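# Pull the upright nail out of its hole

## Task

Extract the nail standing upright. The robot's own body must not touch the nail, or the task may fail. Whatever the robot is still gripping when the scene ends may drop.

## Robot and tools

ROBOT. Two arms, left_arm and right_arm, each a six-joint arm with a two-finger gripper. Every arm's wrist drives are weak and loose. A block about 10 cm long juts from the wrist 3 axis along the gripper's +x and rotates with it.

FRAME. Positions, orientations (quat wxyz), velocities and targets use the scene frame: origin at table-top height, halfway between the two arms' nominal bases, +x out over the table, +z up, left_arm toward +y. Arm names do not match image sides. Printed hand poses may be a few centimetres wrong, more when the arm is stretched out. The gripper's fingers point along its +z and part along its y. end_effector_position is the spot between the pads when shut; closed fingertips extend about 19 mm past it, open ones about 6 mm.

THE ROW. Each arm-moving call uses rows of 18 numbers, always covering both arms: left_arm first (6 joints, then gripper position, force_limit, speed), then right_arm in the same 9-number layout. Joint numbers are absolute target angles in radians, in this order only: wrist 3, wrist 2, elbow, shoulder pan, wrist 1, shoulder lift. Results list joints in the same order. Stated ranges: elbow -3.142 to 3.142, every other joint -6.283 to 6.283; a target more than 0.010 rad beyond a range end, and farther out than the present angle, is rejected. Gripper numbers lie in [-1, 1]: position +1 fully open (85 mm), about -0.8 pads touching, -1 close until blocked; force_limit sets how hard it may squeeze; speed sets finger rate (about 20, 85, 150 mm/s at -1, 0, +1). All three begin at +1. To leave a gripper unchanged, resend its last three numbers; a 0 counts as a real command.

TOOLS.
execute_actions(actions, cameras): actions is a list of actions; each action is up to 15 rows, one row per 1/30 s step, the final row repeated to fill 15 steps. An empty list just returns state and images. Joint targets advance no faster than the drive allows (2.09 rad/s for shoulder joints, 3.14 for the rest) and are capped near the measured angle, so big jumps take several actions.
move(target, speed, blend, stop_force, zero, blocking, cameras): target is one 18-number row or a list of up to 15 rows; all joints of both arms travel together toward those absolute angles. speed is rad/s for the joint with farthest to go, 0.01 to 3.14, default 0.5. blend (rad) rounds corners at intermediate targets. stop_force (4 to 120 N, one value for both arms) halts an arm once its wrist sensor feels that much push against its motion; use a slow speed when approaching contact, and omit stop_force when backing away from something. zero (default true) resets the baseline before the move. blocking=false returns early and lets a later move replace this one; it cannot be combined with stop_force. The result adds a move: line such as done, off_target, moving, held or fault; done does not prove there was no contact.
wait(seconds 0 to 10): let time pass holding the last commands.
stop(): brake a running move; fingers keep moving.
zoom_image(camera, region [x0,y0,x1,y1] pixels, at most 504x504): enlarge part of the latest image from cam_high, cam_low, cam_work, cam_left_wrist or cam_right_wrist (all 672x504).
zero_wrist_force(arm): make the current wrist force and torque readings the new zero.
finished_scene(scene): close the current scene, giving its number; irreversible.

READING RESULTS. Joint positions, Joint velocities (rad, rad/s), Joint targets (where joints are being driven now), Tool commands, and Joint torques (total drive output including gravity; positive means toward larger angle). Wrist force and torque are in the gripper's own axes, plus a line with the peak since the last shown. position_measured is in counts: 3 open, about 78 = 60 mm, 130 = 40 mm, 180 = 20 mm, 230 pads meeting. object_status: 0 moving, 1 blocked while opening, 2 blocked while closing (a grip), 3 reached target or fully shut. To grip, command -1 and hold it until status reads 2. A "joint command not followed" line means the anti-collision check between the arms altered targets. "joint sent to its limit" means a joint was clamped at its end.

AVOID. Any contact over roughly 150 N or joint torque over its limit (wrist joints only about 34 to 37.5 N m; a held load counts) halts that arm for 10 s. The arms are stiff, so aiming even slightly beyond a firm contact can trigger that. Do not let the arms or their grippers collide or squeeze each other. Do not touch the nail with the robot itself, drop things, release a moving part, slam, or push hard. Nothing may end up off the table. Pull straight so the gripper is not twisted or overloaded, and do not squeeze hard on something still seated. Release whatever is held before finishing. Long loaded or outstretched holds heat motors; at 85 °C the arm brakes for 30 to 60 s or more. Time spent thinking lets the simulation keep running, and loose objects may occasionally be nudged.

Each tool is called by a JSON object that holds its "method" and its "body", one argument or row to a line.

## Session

{"method": "execute_actions", "body": {
  "actions": []
}}

Scene clock: 0.00 s.
left_arm: end_effector_position=(+1.0418, +0.2820, +0.3278) position_measured=3 object_status=3 end_effector_quat_wxyz=(-0.130, +0.466, +0.872, +0.072) | right_arm: end_effector_position=(+0.3079, +0.0583, +0.1558) position_measured=3 object_status=3 end_effector_quat_wxyz=(-0.323, -0.266, +0.900, -0.118)
Joint names: [wrist 3, wrist 2, elbow, shoulder pan, wrist 1, shoulder lift]
Joint positions: left_arm=[0.527 -1.413 0.393 -0.417 -1.123 -0.586] | right_arm=[0.606 1.984 -1.752 4.451 -1.586 -1.961]
Joint velocities: within noise
Joint torques (N m): no reading
Motor temperatures (°C): left_arm=[32 32 29 27 35 30] | right_arm=[33 25 29 31 36 30]
Wrist force (N): no reading
Wrist torque (N m): no reading
Wrist force, peak (N): no reading
Joint targets: left_arm=[0.527 -1.413 0.393 -0.417 -1.123 -0.586] | right_arm=[0.606 1.984 -1.752 4.451 -1.586 -1.961]
Tool commands: left_gripper/position=+1.0 left_gripper/force_limit=+1.0 left_gripper/speed=+1.0 right_gripper/position=+1.0 right_gripper/force_limit=+1.0 right_gripper/speed=+1.0

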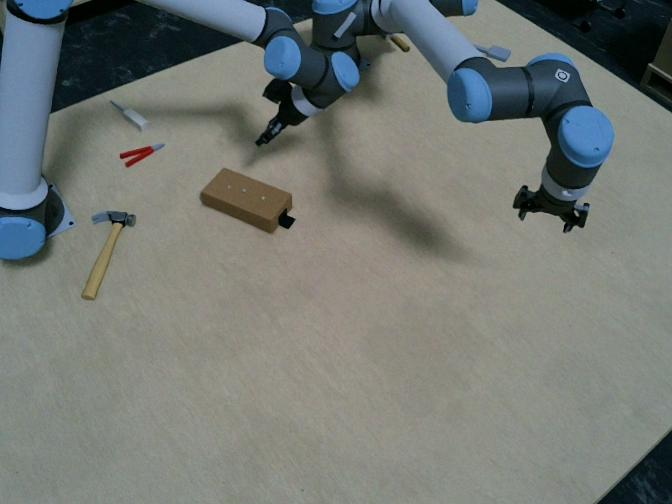

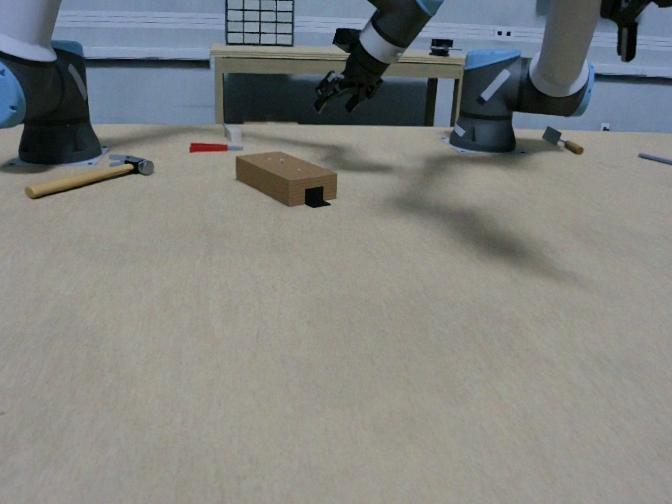

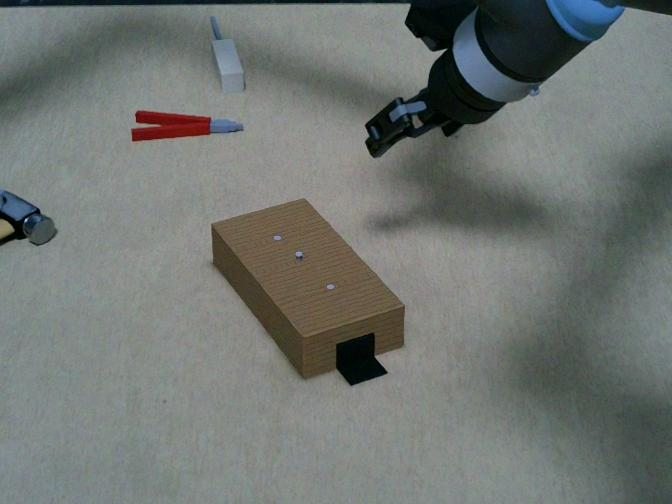

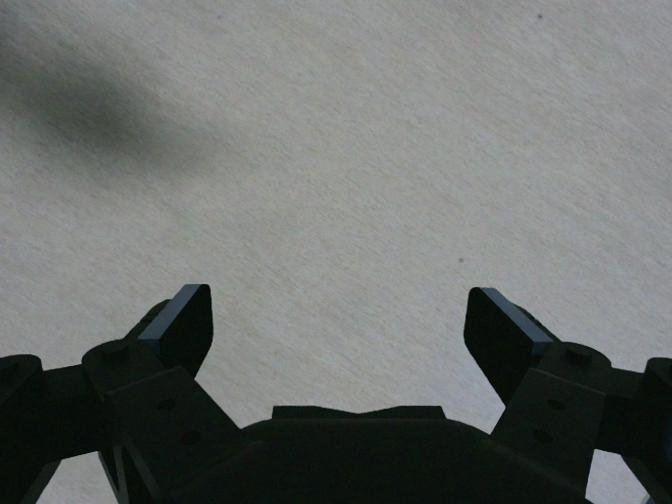

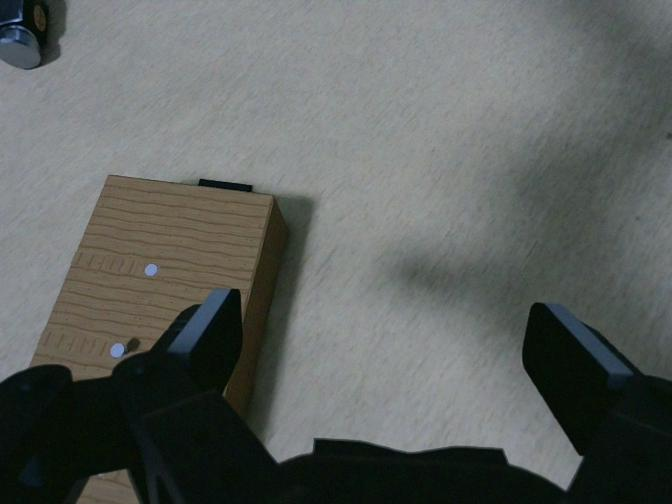

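{"method": "move", "body": {
  "target": [
    [0.527,-1.413,0.6,-0.417,-1.123,-0.8,0.3,1,-0.7,0.606,1.984,-1.752,4.3,-1.3,-1.5,1,1,1],
    [1.5,-1.571,1.6,-0.6,-1.671,-1.5,0.3,1,-0.7,2.0,1.8,-1.3,3.5,-0.6,-1.9,1,1,1],
    [2.435,-1.571,1.6,-1.411,-1.671,-1.5,0.3,1,-0.7,2.765,1.694,-1.115,3.1,-0.113,-2.3,1,1,1],
    [2.435,-1.571,1.2072,-1.411,-1.7488,-1.0292,0.3,1,-0.7,2.765,1.694,-1.115,3.1,-0.113,-2.3,1,1,1]
  ],
  "speed": 0.8,
  "blend": [0.1,0.1,0.1,0],
  "cameras": ["all"]
}}

{"method": "zoom_image", "body": {
  "camera": "cam_work",
  "region": [200, 180, 420, 345]
}}

Scene clock: 9.63 s.
left_arm: end_effector_position=(+0.2503, -0.4103, +0.3207) position_measured=91 object_status=3 end_effector_quat_wxyz=(+0.000, +0.936, -0.353, +0.000) | right_arm: end_effector_position=(+1.3328, -0.7669, +0.4881) position_measured=3 object_status=3 end_effector_quat_wxyz=(+0.066, +0.811, +0.171, +0.556)
Joint names: [wrist 3, wrist 2, elbow, shoulder pan, wrist 1, shoulder lift]
Joint positions: left_arm=[2.435 -1.571 1.207 -1.411 -1.749 -1.029] | right_arm=[2.765 1.694 -1.115 3.1 -0.113 -2.3]
Joint torques (N m): left_arm=[2.41 0.69 -59.3 -0.67 -9.45 -70.54] | right_arm=[3.01 -2.11 48.08 -17.33 9.17 100.97]
Wrist force (N): left_arm=[-0.5 -0.9 -0.8] | right_arm=[0.0 0.3 1.0]
Wrist torque (N m): left_arm=[-0.16 0.07 0.13] | right_arm=[0.18 -0.07 0.02]
Wrist force, peak (N): left_arm=[2.8 2.0 2.3] | right_arm=[1.2 1.9 -5.1]
Joint targets: left_arm=[2.435 -1.571 1.207 -1.411 -1.749 -1.029] | right_arm=[2.765 1.694 -1.115 3.100 -0.113 -2.300]
move: done

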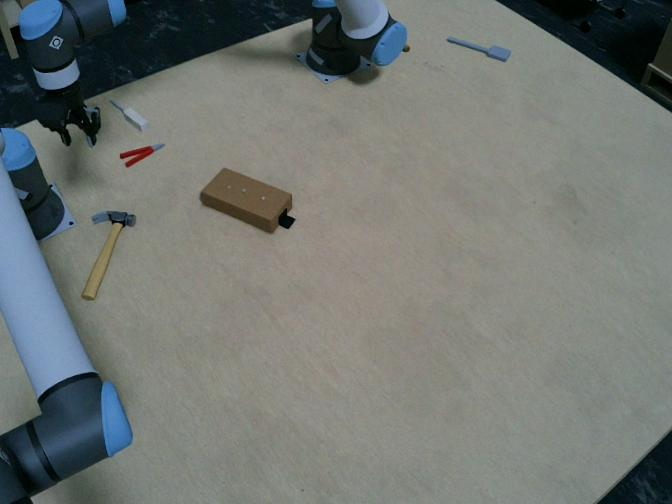

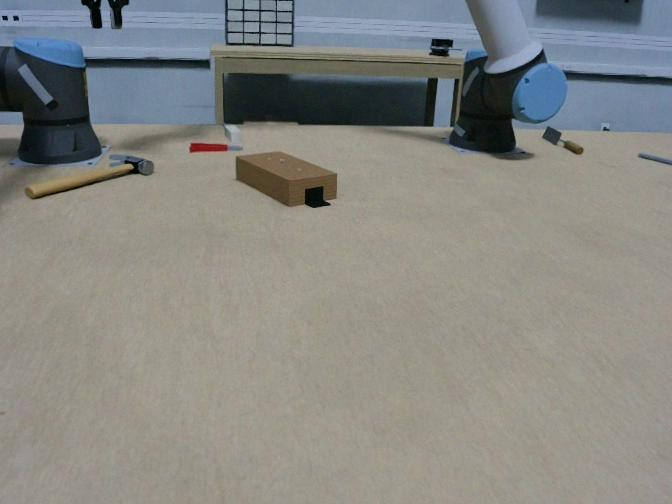

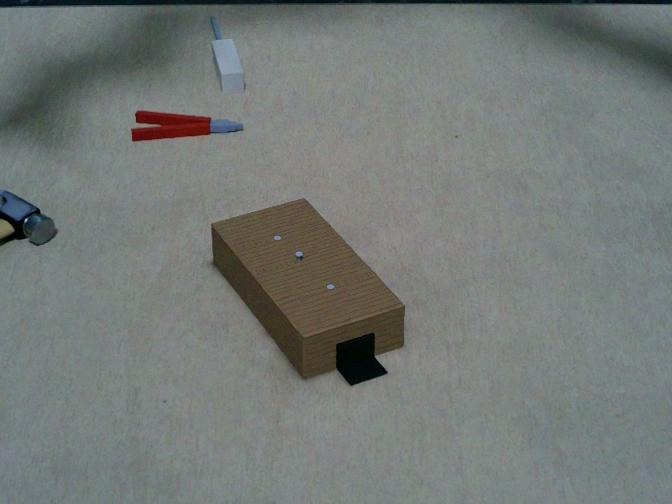

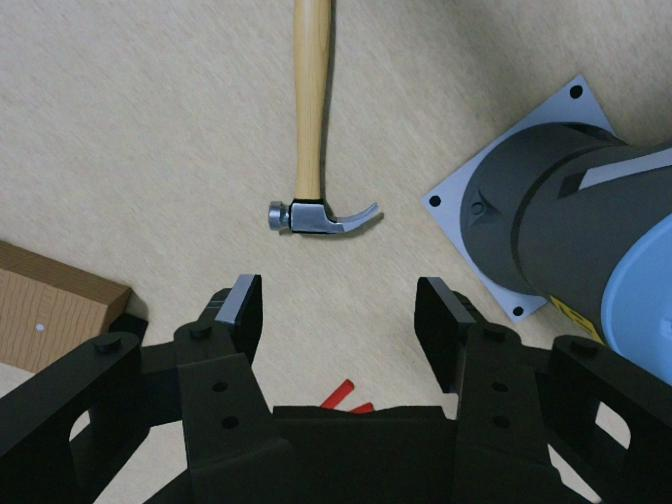

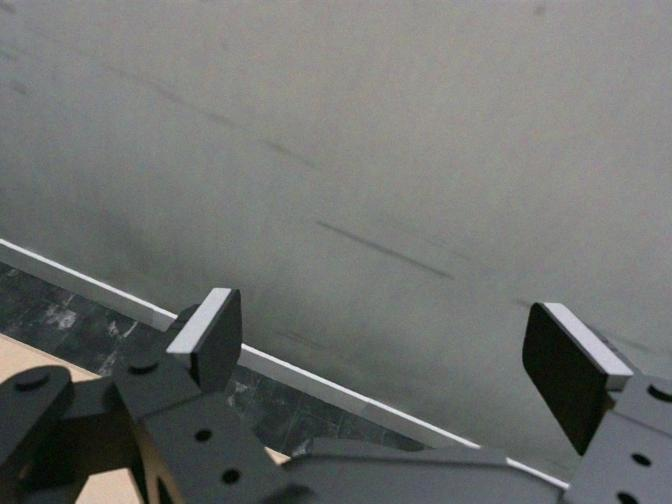

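Scaled by 2.291 from the camera's 672x504 image, which has a finer 960x720 frame.

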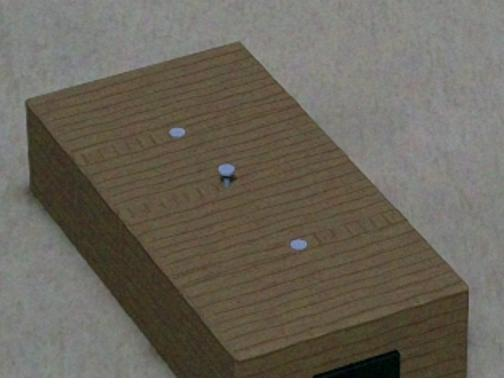

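{"method": "move", "body": {
  "target": [2.5099,-1.571,1.3545,-1.3707,-2.0534,-0.8719,0.3,1,-0.7,2.765,1.694,-1.115,3.1,-0.113,-2.3,1,1,1],
  "speed": 0.4,
  "cameras": ["cam_left_wrist","cam_high"]
}}

Scene clock: 11.73 s.
left_arm: end_effector_position=(+0.2929, -0.4186, +0.1007) position_measured=91 object_status=3 end_effector_quat_wxyz=(+0.000, +0.929, -0.369, +0.000) | right_arm: end_effector_position=(+1.3328, -0.7669, +0.4881) position_measured=3 object_status=3 end_effector_quat_wxyz=(+0.066, +0.811, +0.171, +0.556)
Joint names: [wrist 3, wrist 2, elbow, shoulder pan, wrist 1, shoulder lift]
Joint positions: left_arm=[2.51 -1.571 1.354 -1.371 -2.053 -0.872] | right_arm=[2.765 1.694 -1.115 3.1 -0.113 -2.3]
Joint torques (N m): left_arm=[1.82 0.56 -38.84 15.65 -9.13 -79.71] | right_arm=[3.16 -2.34 40.02 -16.67 7.15 101.5]
Wrist force (N): left_arm=[0.2 -0.7 -0.5] | right_arm=[0.0 0.8 1.0]
Wrist torque (N m): left_arm=[-0.13 -0.12 0.15] | right_arm=[0.27 -0.07 0.02]
Wrist force, peak (N): left_arm=[-1.4 -1.0 -4.7] | right_arm=[-0.1 1.0 1.5]
Joint targets: left_arm=[2.510 -1.571 1.355 -1.371 -2.053 -0.872] | right_arm=[2.765 1.694 -1.115 3.100 -0.113 -2.300]
move: done
Images, in order (width x height): cam_high 672x504, cam_left_wrist 672x504.

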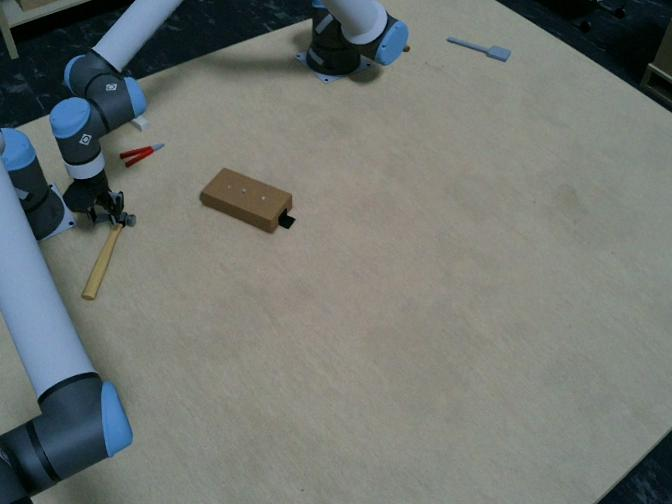

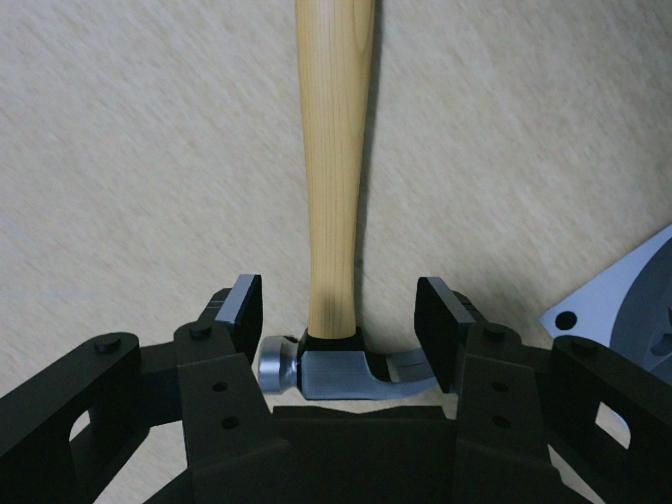

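{"method": "move", "body": {
  "target": [2.5099,-1.571,1.3869,-1.3707,-2.1401,-0.8176,0.3,1,-0.7,2.765,1.694,-1.115,3.1,-0.113,-2.3,1,1,1],
  "speed": 0.12,
  "stop_force": 8,
  "cameras": ["cam_left_wrist","cam_high","cam_low"]
}}

{"method": "zoom_image", "body": {
  "camera": "cam_low",
  "region": [20, 90, 190, 210]
}}

Scene clock: 14.23 s.
left_arm: end_effector_position=(+0.2930, -0.4186, +0.0356) position_measured=91 object_status=3 end_effector_quat_wxyz=(+0.000, +0.929, -0.369, +0.000) | right_arm: end_effector_position=(+1.3328, -0.7669, +0.4881) position_measured=3 object_status=3 end_effector_quat_wxyz=(+0.066, +0.811, +0.171, +0.556)
Joint names: [wrist 3, wrist 2, elbow, shoulder pan, wrist 1, shoulder lift]
Joint positions: left_arm=[2.51 -1.571 1.387 -1.371 -2.14 -0.818] | right_arm=[2.765 1.694 -1.115 3.1 -0.113 -2.3]
Joint torques (N m): left_arm=[1.97 0.52 -37.18 10.41 -9.04 -79.99] | right_arm=[3.02 -2.26 40.13 -15.05 4.73 102.6]
Wrist force (N): left_arm=[-0.4 -0.6 -0.7] | right_arm=[-0.1 0.6 0.8]
Wrist torque (N m): left_arm=[-0.09 -0.04 0.13] | right_arm=[0.24 -0.05 0.02]
Wrist force, peak (N): left_arm=[-0.1 -0.6 -2.2] | right_arm=[-0.1 1.2 1.3]
Joint targets: left_arm=[2.510 -1.571 1.387 -1.371 -2.140 -0.818] | right_arm=[2.765 1.694 -1.115 3.100 -0.113 -2.300]
move: done
Images, in order (width x height): cam_high 672x504, cam_low 672x504, cam_left_wrist 672x504.

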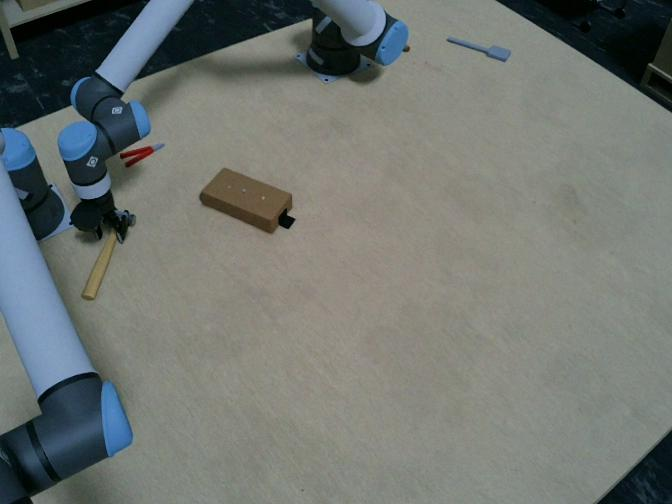

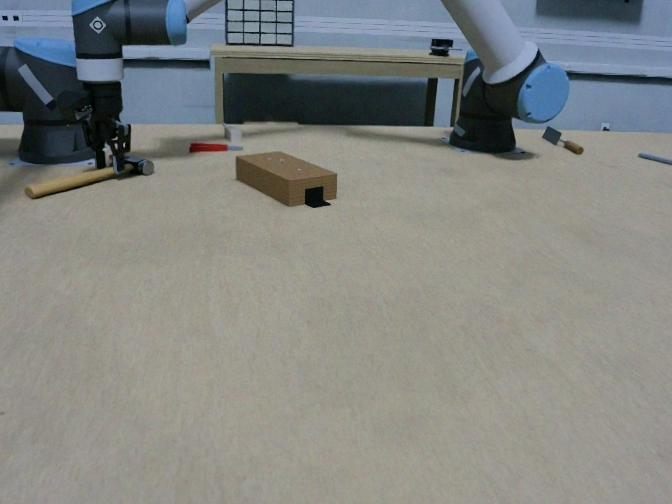

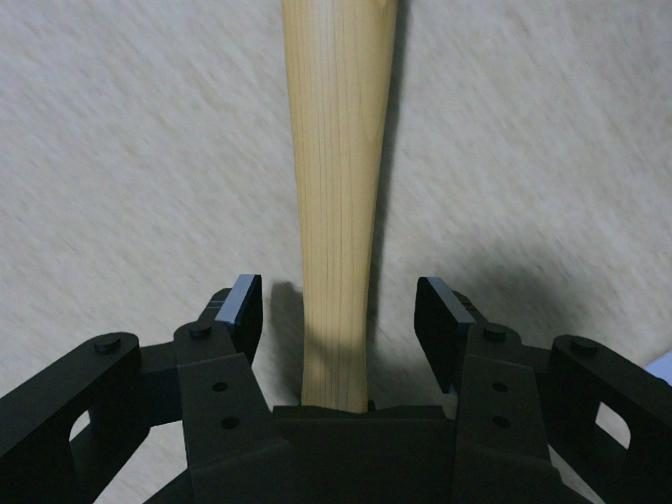

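Scaled by 2.965 from the camera's 672x504 image, which has a finer 960x720 frame.

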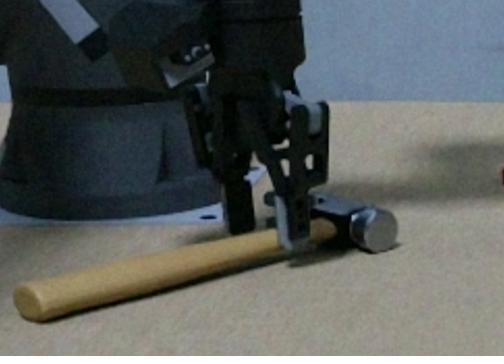

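{"method": "move", "body": {
  "target": [
    [2.5221,-1.571,1.3426,-1.3585,-2.1293,-0.7841,0.3,1,-0.7,2.765,1.694,-1.115,3.1,-0.113,-2.3,1,1,1],
    [2.5221,-1.571,1.3426,-1.3585,-2.1293,-0.7841,-1,1,-0.7,2.765,1.694,-1.115,3.1,-0.113,-2.3,1,1,1]
  ],
  "speed": 0.1,
  "cameras": ["cam_left_wrist"]
}}

Scene clock: 16.77 s.
left_arm: end_effector_position=(+0.3083, -0.4319, +0.0266) position_measured=172 object_status=0 end_effector_quat_wxyz=(+0.000, +0.929, -0.369, +0.000) | right_arm: end_effector_position=(+1.3328, -0.7669, +0.4881) position_measured=3 object_status=3 end_effector_quat_wxyz=(+0.066, +0.811, +0.171, +0.556)
Joint names: [wrist 3, wrist 2, elbow, shoulder pan, wrist 1, shoulder lift]
Joint positions: left_arm=[2.522 -1.571 1.343 -1.358 -2.129 -0.784] | right_arm=[2.765 1.694 -1.115 3.1 -0.113 -2.3]
Joint torques (N m): left_arm=[2.26 0.7 -40.67 10.35 -0.58 -80.96] | right_arm=[2.77 -2.36 40.7 -12.78 2.09 104.6]
Wrist force (N): left_arm=[-10.5 -5.4 -22.1] | right_arm=[-0.1 0.6 1.1]
Wrist torque (N m): left_arm=[-0.04 -0.04 0.08] | right_arm=[0.24 -0.06 0.02]
Wrist force, peak (N): left_arm=[-10.9 -5.5 -22.6] | right_arm=[-0.6 0.5 1.5]
Joint targets: left_arm=[2.522 -1.571 1.343 -1.359 -2.129 -0.784] | right_arm=[2.765 1.694 -1.115 3.100 -0.113 -2.300]
move: done
Images, in order (width x height): cam_left_wrist 672x504.

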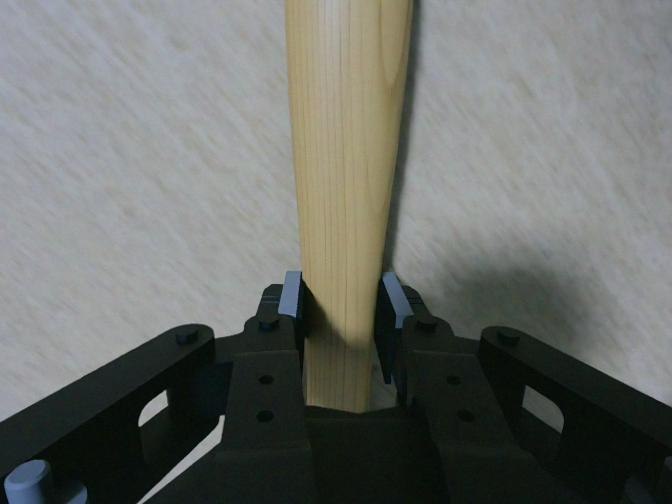

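{"method": "move", "body": {
  "target": [2.5221,-1.571,1.2935,-1.3585,-2.0047,-0.8596,-1,1,-0.7,2.765,1.694,-1.115,3.1,-0.113,-2.3,1,1,1],
  "speed": 0.06,
  "cameras": ["cam_left_wrist","cam_low"]
}}

{"method": "zoom_image", "body": {
  "camera": "cam_low",
  "region": [20, 70, 190, 190]
}}

Scene clock: 19.53 s.
left_arm: end_effector_position=(+0.3083, -0.4319, +0.1206) position_measured=172 object_status=2 end_effector_quat_wxyz=(+0.000, +0.929, -0.369, +0.000) | right_arm: end_effector_position=(+1.3328, -0.7669, +0.4881) position_measured=3 object_status=3 end_effector_quat_wxyz=(+0.066, +0.811, +0.171, +0.556)
Joint names: [wrist 3, wrist 2, elbow, shoulder pan, wrist 1, shoulder lift]
Joint positions: left_arm=[2.522 -1.571 1.294 -1.358 -2.005 -0.86] | right_arm=[2.765 1.694 -1.115 3.1 -0.113 -2.3]
Joint torques (N m): left_arm=[1.77 0.69 -56.62 -0.89 -0.04 -117.79] | right_arm=[2.37 -2.28 42.42 -11 0.21 105.71]
Wrist force (N): left_arm=[0.3 -0.4 4.7] | right_arm=[-0.1 0.8 1.1]
Wrist torque (N m): left_arm=[-0.10 0.12 0.15] | right_arm=[0.28 -0.05 0.02]
Wrist force, peak (N): left_arm=[-10.2 -5.2 -22.3] | right_arm=[-0.2 0.7 1.4]
Joint targets: left_arm=[2.522 -1.571 1.294 -1.359 -2.005 -0.860] | right_arm=[2.765 1.694 -1.115 3.100 -0.113 -2.300]
move: done
Images, in order (width x height): cam_low 672x504, cam_left_wrist 672x504.

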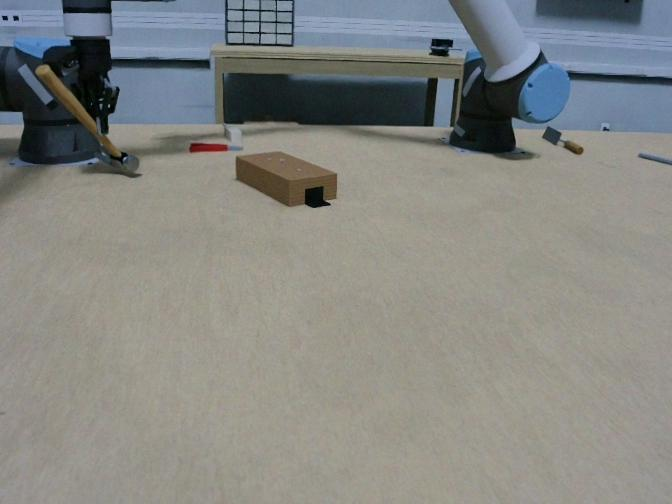

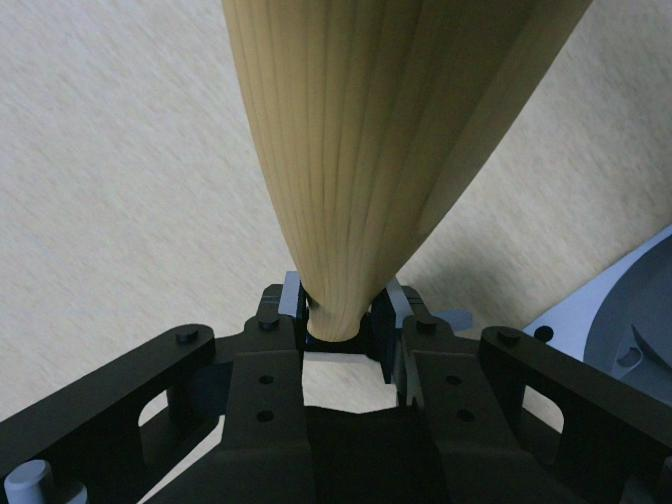

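Scaled by 2.965 from the camera's 672x504 image, which has a finer 960x720 frame.

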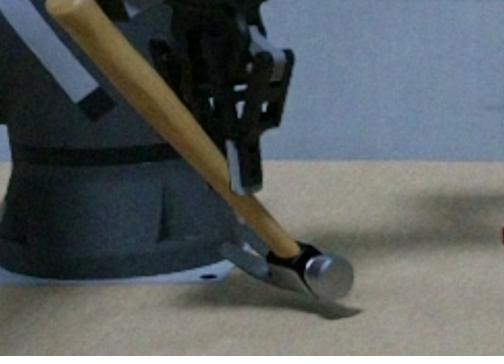

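{"method": "move", "body": {
  "target": [2.5221,-1.571,1.3426,-1.3585,-2.1293,-0.7841,-1,1,-0.7,2.765,1.694,-1.115,3.1,-0.113,-2.3,1,1,1],
  "speed": 0.06,
  "stop_force": 20,
  "cameras": ["cam_left_wrist","cam_low"]
}}

{"method": "zoom_image", "body": {
  "camera": "cam_low",
  "region": [20, 70, 190, 190]
}}

Scene clock: 23.17 s.
left_arm: end_effector_position=(+0.3083, -0.4321, +0.0306) position_measured=172 object_status=2 end_effector_quat_wxyz=(+0.000, +0.929, -0.369, +0.000) | right_arm: end_effector_position=(+1.3328, -0.7669, +0.4881) position_measured=3 object_status=3 end_effector_quat_wxyz=(+0.066, +0.811, +0.171, +0.556)
Joint names: [wrist 3, wrist 2, elbow, shoulder pan, wrist 1, shoulder lift]
Joint positions: left_arm=[2.522 -1.571 1.341 -1.359 -2.124 -0.787] | right_arm=[2.765 1.694 -1.115 3.1 -0.113 -2.3]
Joint torques (N m): left_arm=[1.54 -0.98 -51.85 -5.47 -1.36 -115.84] | right_arm=[2.45 -2 43.44 -8.3 0.29 106.11]
Wrist force (N): left_arm=[-1.9 -0.9 1.1] | right_arm=[-0.2 0.5 1.0]
Wrist torque (N m): left_arm=[-0.11 0.03 0.18] | right_arm=[0.22 -0.05 0.02]
Wrist force, peak (N): left_arm=[-7.5 -8.6 -26.8] | right_arm=[-0.2 0.9 1.4]
Joint targets: left_arm=[2.522 -1.571 1.341 -1.358 -2.124 -0.787] | right_arm=[2.765 1.694 -1.115 3.100 -0.113 -2.300]
move: contact (left_arm)
Images, in order (width x height): cam_low 672x504, cam_left_wrist 672x504.

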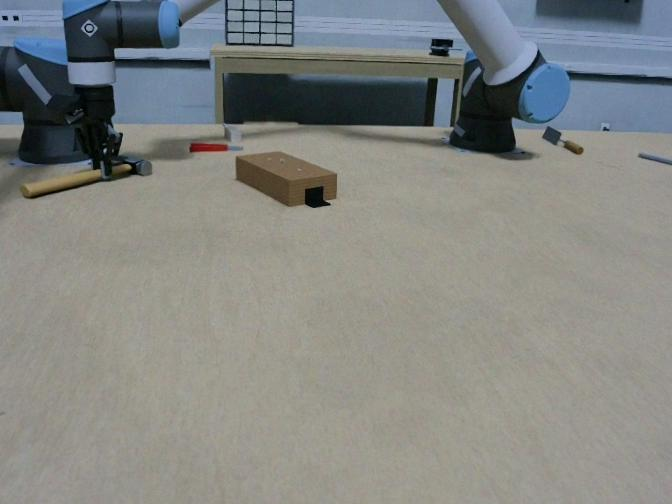

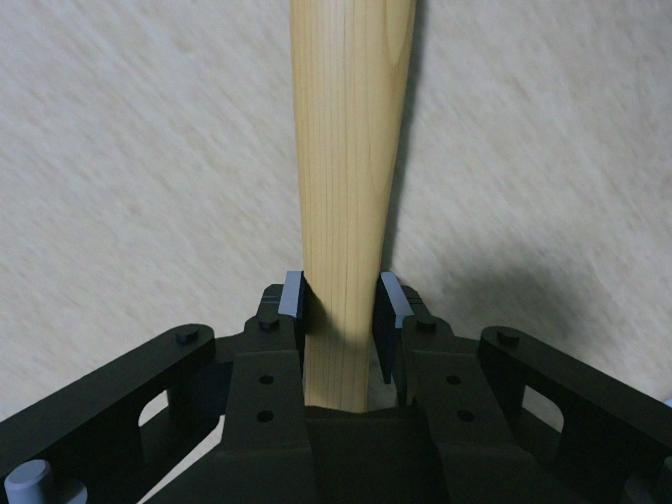

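Scaled by 2.965 from the camera's 672x504 image, which has a finer 960x720 frame.

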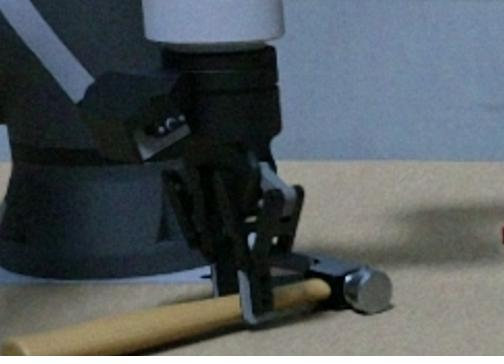

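{"method": "move", "body": {
  "target": [
    [2.5221,-1.571,1.341,-1.3585,-2.124,-0.787,0.1,1,-0.3,2.765,1.694,-1.115,3.1,-0.113,-2.3,1,1,1],
    [2.5053,-1.571,1.4088,-1.3753,-2.1592,-0.8204,0.1,1,-0.3,2.765,1.694,-1.115,3.1,-0.113,-2.3,1,1,1]
  ],
  "speed": 0.1,
  "cameras": ["cam_left_wrist"]
}}

Scene clock: 25.30 s.
left_arm: end_effector_position=(+0.2872, -0.4132, +0.0277) position_measured=117 object_status=3 end_effector_quat_wxyz=(+0.000, +0.929, -0.369, +0.000) | right_arm: end_effector_position=(+1.3328, -0.7669, +0.4881) position_measured=3 object_status=3 end_effector_quat_wxyz=(+0.066, +0.811, +0.171, +0.556)
Joint names: [wrist 3, wrist 2, elbow, shoulder pan, wrist 1, shoulder lift]
Joint positions: left_arm=[2.505 -1.571 1.409 -1.375 -2.159 -0.82] | right_arm=[2.765 1.694 -1.115 3.1 -0.113 -2.3]
Joint torques (N m): left_arm=[-2.58 0.97 -34.41 -9.98 -9.36 -109.19] | right_arm=[2.39 -2.12 44.43 -7.1 0.43 105.91]
Wrist force (N): left_arm=[-0.6 -0.8 -0.6] | right_arm=[-0.3 0.7 1.3]
Wrist torque (N m): left_arm=[-0.13 -0.01 0.15] | right_arm=[0.25 -0.02 0.02]
Wrist force, peak (N): left_arm=[-1.7 -1.1 1.5] | right_arm=[-0.2 0.7 1.4]
Joint targets: left_arm=[2.505 -1.571 1.409 -1.375 -2.159 -0.820] | right_arm=[2.765 1.694 -1.115 3.100 -0.113 -2.300]
move: done
Images, in order (width x height): cam_left_wrist 672x504.

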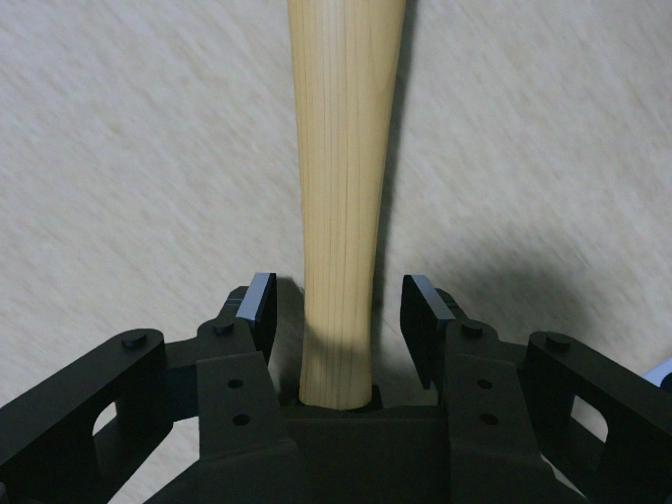

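{"method": "move", "body": {
  "target": [
    [2.5031,-1.571,1.4201,-1.3775,-2.1645,-0.8264,0.1,1,-0.3,2.765,1.694,-1.115,3.1,-0.113,-2.3,1,1,1],
    [2.5031,-1.571,1.4201,-1.3775,-2.1645,-0.8264,-1,1,-0.7,2.765,1.694,-1.115,3.1,-0.113,-2.3,1,1,1]
  ],
  "speed": 0.1,
  "cameras": ["cam_left_wrist"]
}}

{"method": "move", "body": {
  "target": [2.5031,-1.571,1.3545,-1.3775,-2.0534,-0.8719,-1,1,-0.7,2.765,1.694,-1.115,3.1,-0.113,-2.3,1,1,1],
  "speed": 0.08,
  "cameras": ["cam_left_wrist","cam_low"]
}}

{"method": "zoom_image", "body": {
  "camera": "cam_low",
  "region": [20, 70, 190, 190]
}}

Scene clock: 27.47 s.
left_arm: end_effector_position=(+0.2843, -0.4096, +0.0277) position_measured=176 object_status=0 end_effector_quat_wxyz=(+0.000, +0.929, -0.369, +0.000) | right_arm: end_effector_position=(+1.3328, -0.7669, +0.4881) position_measured=3 object_status=3 end_effector_quat_wxyz=(+0.066, +0.811, +0.171, +0.556)
Joint names: [wrist 3, wrist 2, elbow, shoulder pan, wrist 1, shoulder lift]
Joint positions: left_arm=[2.503 -1.571 1.42 -1.378 -2.165 -0.826] | right_arm=[2.765 1.694 -1.115 3.1 -0.113 -2.3]
Joint torques (N m): left_arm=[-2 0.08 -37.43 -8.08 -8.46 -96.41] | right_arm=[2.05 -2.02 44.65 -5.65 0.54 107]
Wrist force (N): left_arm=[-6.4 -6.1 -12.9] | right_arm=[-0.1 0.5 1.1]
Wrist torque (N m): left_arm=[-0.01 -0.17 0.10] | right_arm=[0.22 -0.05 0.02]
Wrist force, peak (N): left_arm=[-6.7 -6.3 -13.3] | right_arm=[0.3 0.7 1.5]
Joint targets: left_arm=[2.503 -1.571 1.420 -1.377 -2.164 -0.826] | right_arm=[2.765 1.694 -1.115 3.100 -0.113 -2.300]
move: done
Images, in order (width x height): cam_left_wrist 672x504.

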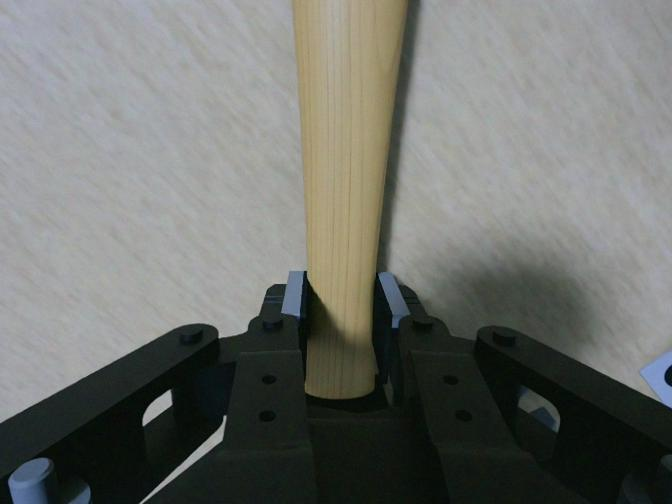

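Scene clock: 29.23 s.
left_arm: end_effector_position=(+0.2863, -0.4210, +0.1005) position_measured=176 object_status=2 end_effector_quat_wxyz=(+0.000, +0.929, -0.369, +0.000) | right_arm: end_effector_position=(+1.3328, -0.7669, +0.4881) position_measured=3 object_status=3 end_effector_quat_wxyz=(+0.066, +0.811, +0.171, +0.556)
Joint names: [wrist 3, wrist 2, elbow, shoulder pan, wrist 1, shoulder lift]
Joint positions: left_arm=[2.503 -1.571 1.355 -1.378 -2.053 -0.872] | right_arm=[2.765 1.694 -1.115 3.1 -0.113 -2.3]
Joint torques (N m): left_arm=[-1.9 0.32 -57.29 -4.53 -0.28 -114.02] | right_arm=[2.15 -2.11 45.48 -3.2 0.65 107.61]
Wrist force (N): left_arm=[0.1 -0.6 4.5] | right_arm=[-0.3 0.7 1.1]
Wrist torque (N m): left_arm=[-0.11 0.05 0.14] | right_arm=[0.25 -0.03 0.02]
Wrist force, peak (N): left_arm=[-6.5 -5.9 -12.9] | right_arm=[0.0 0.8 1.5]
Joint targets: left_arm=[2.503 -1.571 1.355 -1.377 -2.053 -0.872] | right_arm=[2.765 1.694 -1.115 3.100 -0.113 -2.300]
move: done
Images, in order (width x height): cam_low 672x504, cam_left_wrist 672x504.

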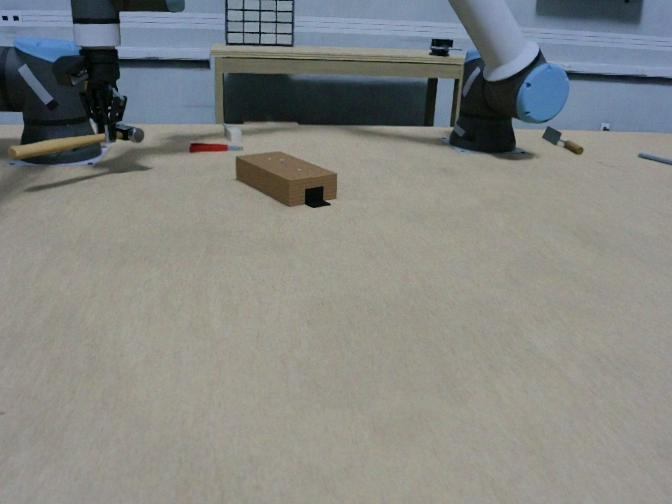

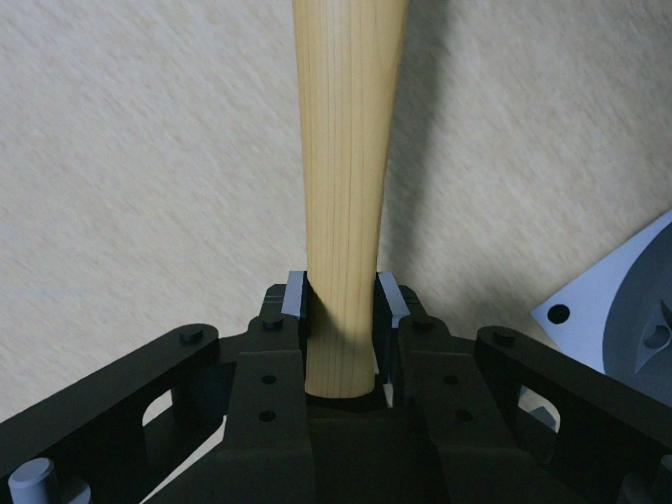

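Scaled by 2.965 from the camera's 672x504 image, which has a finer 960x720 frame.

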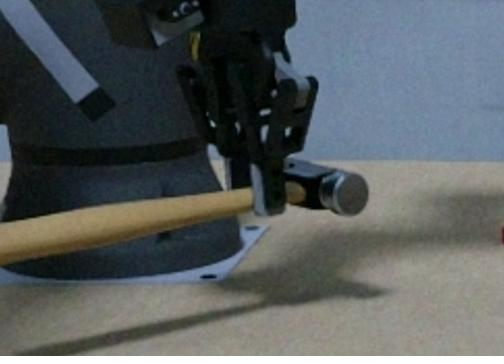

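{"method": "move", "body": {
  "target": [
    [2.5031,-1.571,1.6,-1.3775,-1.671,-1.5,-1,1,-0.7,2.765,1.694,-1.115,3.1,-0.113,-2.3,1,1,1],
    [1.6,-0.1,1.9,-1.2,-1.135,-1.55,-1,1,-0.7,2.765,1.694,-1.115,3.1,-0.113,-2.3,1,1,1],
    [0.785,1.6468,2.1693,-1.0056,-0.5802,-1.5891,-1,1,-0.7,0.86,2.6,-1.88,3.555,-1.505,-2.03,1,1,1]
  ],
  "speed": 0.7,
  "blend": [0.1,0.15,0],
  "cameras": ["cam_work","cam_right_wrist","cam_high"]
}}

Scene clock: 36.77 s.
left_arm: end_effector_position=(+0.4572, -0.0076, +0.3602) position_measured=176 object_status=2 end_effector_quat_wxyz=(+0.111, +0.416, -0.572, +0.698) | right_arm: end_effector_position=(+0.6704, -0.2377, +0.1436) position_measured=3 object_status=3 end_effector_quat_wxyz=(-0.515, +0.347, +0.759, +0.194)
Joint names: [wrist 3, wrist 2, elbow, shoulder pan, wrist 1, shoulder lift]
Joint positions: left_arm=[0.785 1.647 2.169 -1.006 -0.58 -1.589] | right_arm=[0.86 2.6 -1.88 3.555 -1.505 -2.03]
Joint torques (N m): left_arm=[-2.22 1.58 -37.45 16.09 0.02 -53.76] | right_arm=[-2.96 6.29 25.82 20.34 -1.63 92.69]
Wrist force (N): left_arm=[-2.8 3.7 -0.4] | right_arm=[0.2 0.3 1.0]
Wrist torque (N m): left_arm=[-0.10 -0.19 -0.30] | right_arm=[0.33 0.00 -0.03]
Wrist force, peak (N): left_arm=[2.3 1.4 10.6] | right_arm=[0.4 -1.0 3.4]
Joint targets: left_arm=[0.785 1.647 2.169 -1.006 -0.580 -1.589] | right_arm=[0.860 2.600 -1.880 3.555 -1.505 -2.030]
move: done
Images, in order (width x height): cam_high 672x504, cam_work 672x504, cam_right_wrist 672x504.

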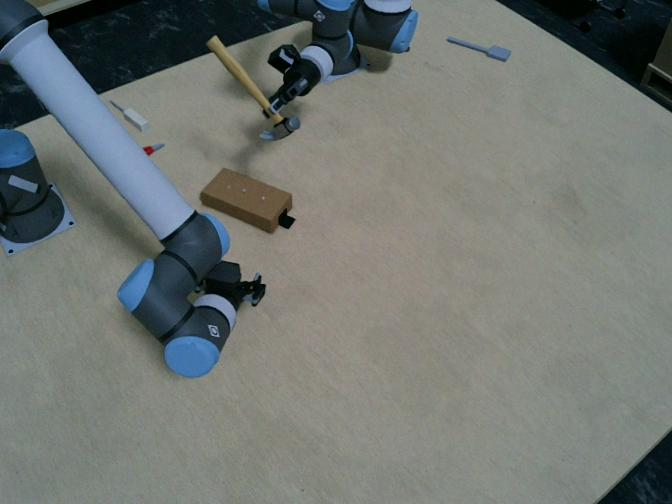

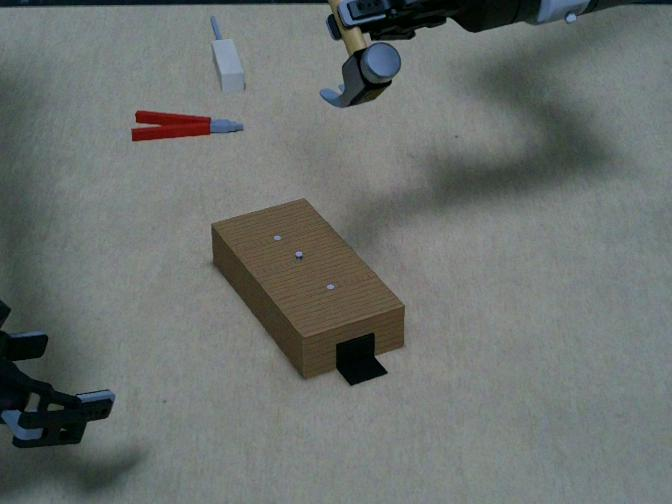

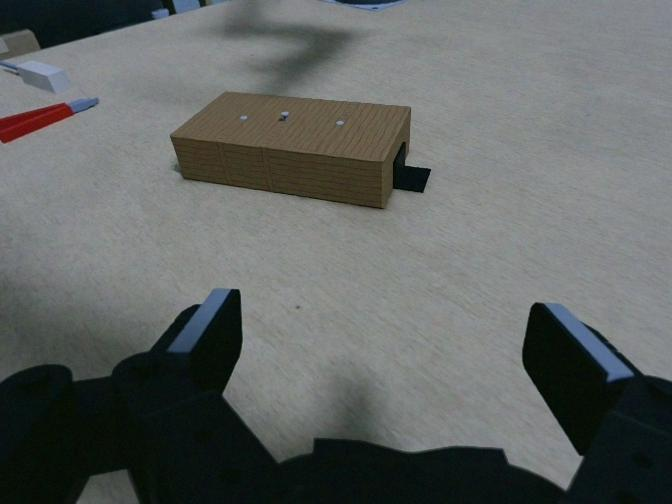

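{"method": "move", "body": {
  "target": [0.785,1.6468,2.3016,-1.0056,-0.9582,-1.3434,-1,1,-0.7,0.86,2.6,-1.88,3.555,-1.505,-2.03,1,1,1],
  "speed": 0.3,
  "stop_force": 15,
  "cameras": ["cam_work","cam_right_wrist"]
}}

{"method": "zoom_image", "body": {
  "camera": "cam_right_wrist",
  "region": [210, 20, 450, 200]
}}

{"method": "zoom_image", "body": {
  "camera": "cam_work",
  "region": [240, 150, 420, 300]
}}

Scene clock: 39.43 s.
left_arm: end_effector_position=(+0.4572, -0.0076, +0.1902) position_measured=176 object_status=2 end_effector_quat_wxyz=(+0.111, +0.416, -0.572, +0.698) | right_arm: end_effector_position=(+0.6704, -0.2377, +0.1436) position_measured=3 object_status=3 end_effector_quat_wxyz=(-0.515, +0.347, +0.759, +0.194)
Joint names: [wrist 3, wrist 2, elbow, shoulder pan, wrist 1, shoulder lift]
Joint positions: left_arm=[0.785 1.647 2.302 -1.006 -0.958 -1.343] | right_arm=[0.86 2.6 -1.88 3.555 -1.505 -2.03]
Joint torques (N m): left_arm=[-2.11 0.7 -24.71 2.46 -8.67 -31.52] | right_arm=[-2.82 5.94 34.11 18.18 0.1 91.73]
Wrist force (N): left_arm=[-2.6 3.5 -0.6] | right_arm=[0.4 0.6 1.1]
Wrist torque (N m): left_arm=[-0.07 -0.20 -0.30] | right_arm=[0.37 -0.04 -0.03]
Wrist force, peak (N): left_arm=[-4.2 4.9 -1.3] | right_arm=[0.5 0.6 1.4]
Joint targets: left_arm=[0.785 1.647 2.302 -1.006 -0.958 -1.343] | right_arm=[0.860 2.600 -1.880 3.555 -1.505 -2.030]
move: done
Images, in order (width x height): cam_work 672x504, cam_right_wrist 672x504.

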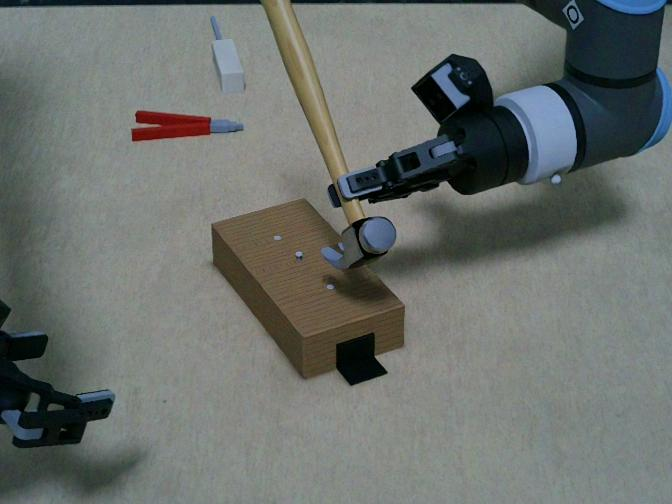

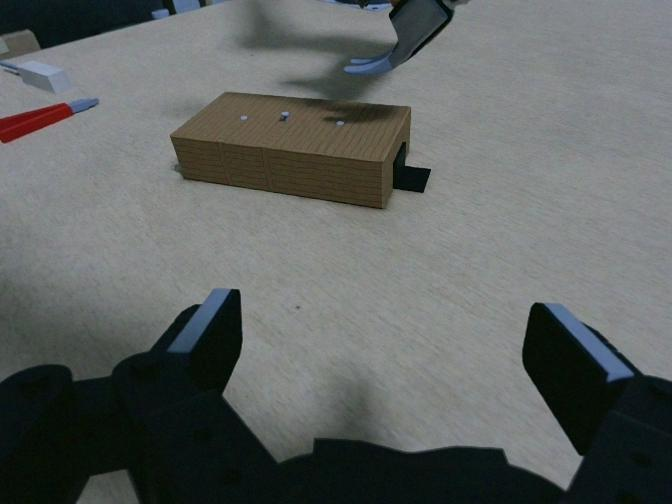

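Scaled by 2.100 from the camera's 672x504 image, which has a finer 960x720 frame.

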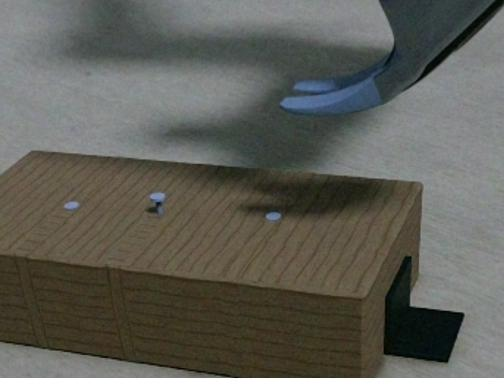

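Scaled by 2.800 from the camera's 672x504 image, which has a finer 960x720 frame.

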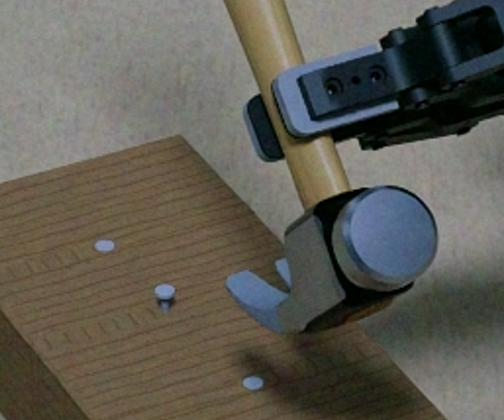

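{"method": "move", "body": {
  "target": [0.785,1.6451,2.3011,-1.0073,-1.0217,-1.2794,-1,1,-0.7,0.86,2.6,-1.88,3.555,-1.505,-2.03,1,1,1],
  "speed": 0.1,
  "stop_force": 8,
  "cameras": ["cam_work","cam_right_wrist"]
}}

{"method": "zoom_image", "body": {
  "camera": "cam_right_wrist",
  "region": [250, 50, 410, 170]
}}

{"method": "zoom_image", "body": {
  "camera": "cam_work",
  "region": [270, 200, 390, 300]
}}

Scene clock: 41.87 s.
left_arm: end_effector_position=(+0.4606, -0.0147, +0.1602) position_measured=176 object_status=2 end_effector_quat_wxyz=(+0.111, +0.416, -0.572, +0.698) | right_arm: end_effector_position=(+0.6704, -0.2377, +0.1436) position_measured=3 object_status=3 end_effector_quat_wxyz=(-0.515, +0.347, +0.759, +0.194)
Joint names: [wrist 3, wrist 2, elbow, shoulder pan, wrist 1, shoulder lift]
Joint positions: left_arm=[0.785 1.645 2.301 -1.007 -1.022 -1.279] | right_arm=[0.86 2.6 -1.88 3.555 -1.505 -2.03]
Joint torques (N m): left_arm=[-1.56 -1.45 -34.8 -11.08 -8.01 -35.25] | right_arm=[-2.61 5.56 37.61 15.24 1.89 91.15]
Wrist force (N): left_arm=[-2.7 3.3 -0.7] | right_arm=[0.2 0.4 1.0]
Wrist torque (N m): left_arm=[-0.13 -0.21 -0.29] | right_arm=[0.34 -0.02 -0.03]
Wrist force, peak (N): left_arm=[-3.2 3.8 -0.4] | right_arm=[0.6 0.6 1.6]
Joint targets: left_arm=[0.785 1.645 2.301 -1.007 -1.022 -1.279] | right_arm=[0.860 2.600 -1.880 3.555 -1.505 -2.030]
move: done
Images, in order (width x height): cam_work 672x504, cam_right_wrist 672x504.

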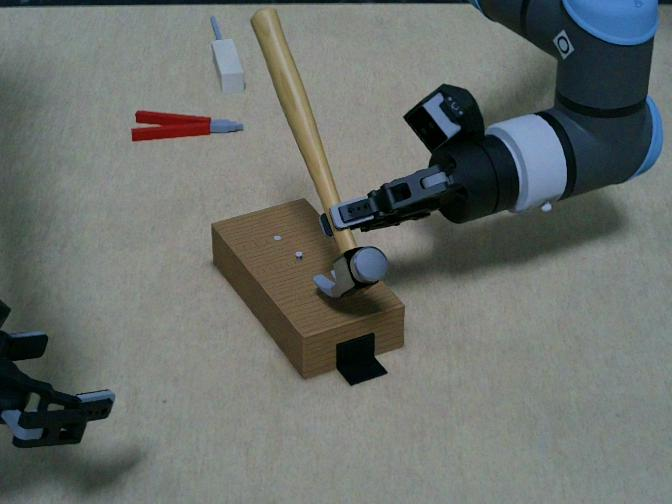

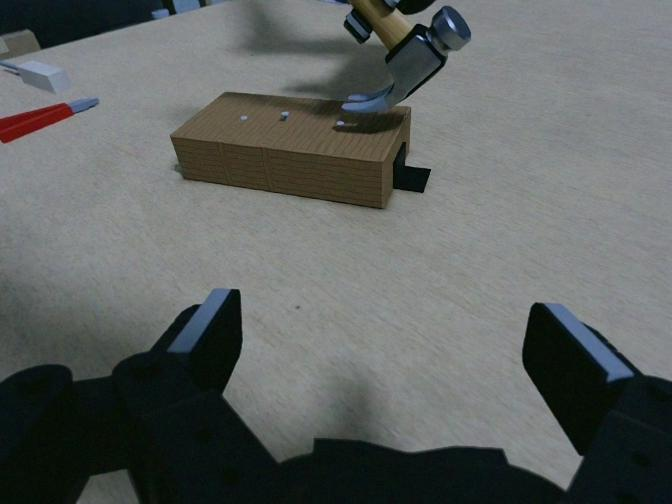

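Scaled by 3.150 from the camera's 672x504 image, which has a finer 960x720 frame.

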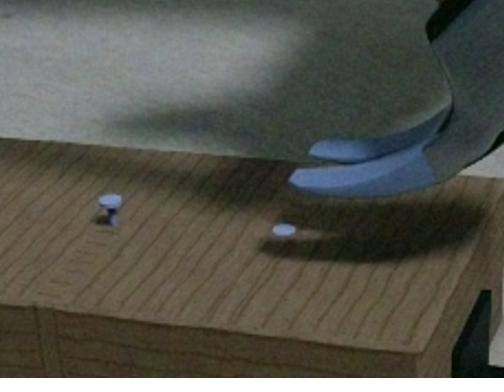

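Scaled by 4.200 from the camera's 672x504 image, which has a finer 960x720 frame.

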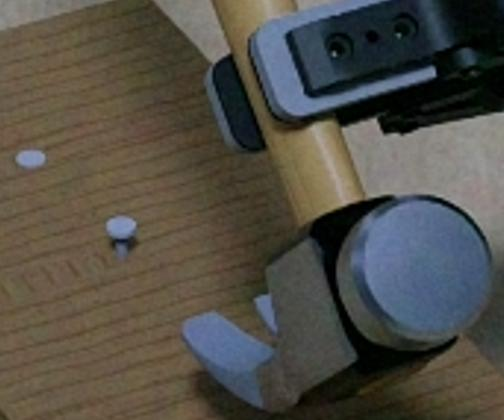

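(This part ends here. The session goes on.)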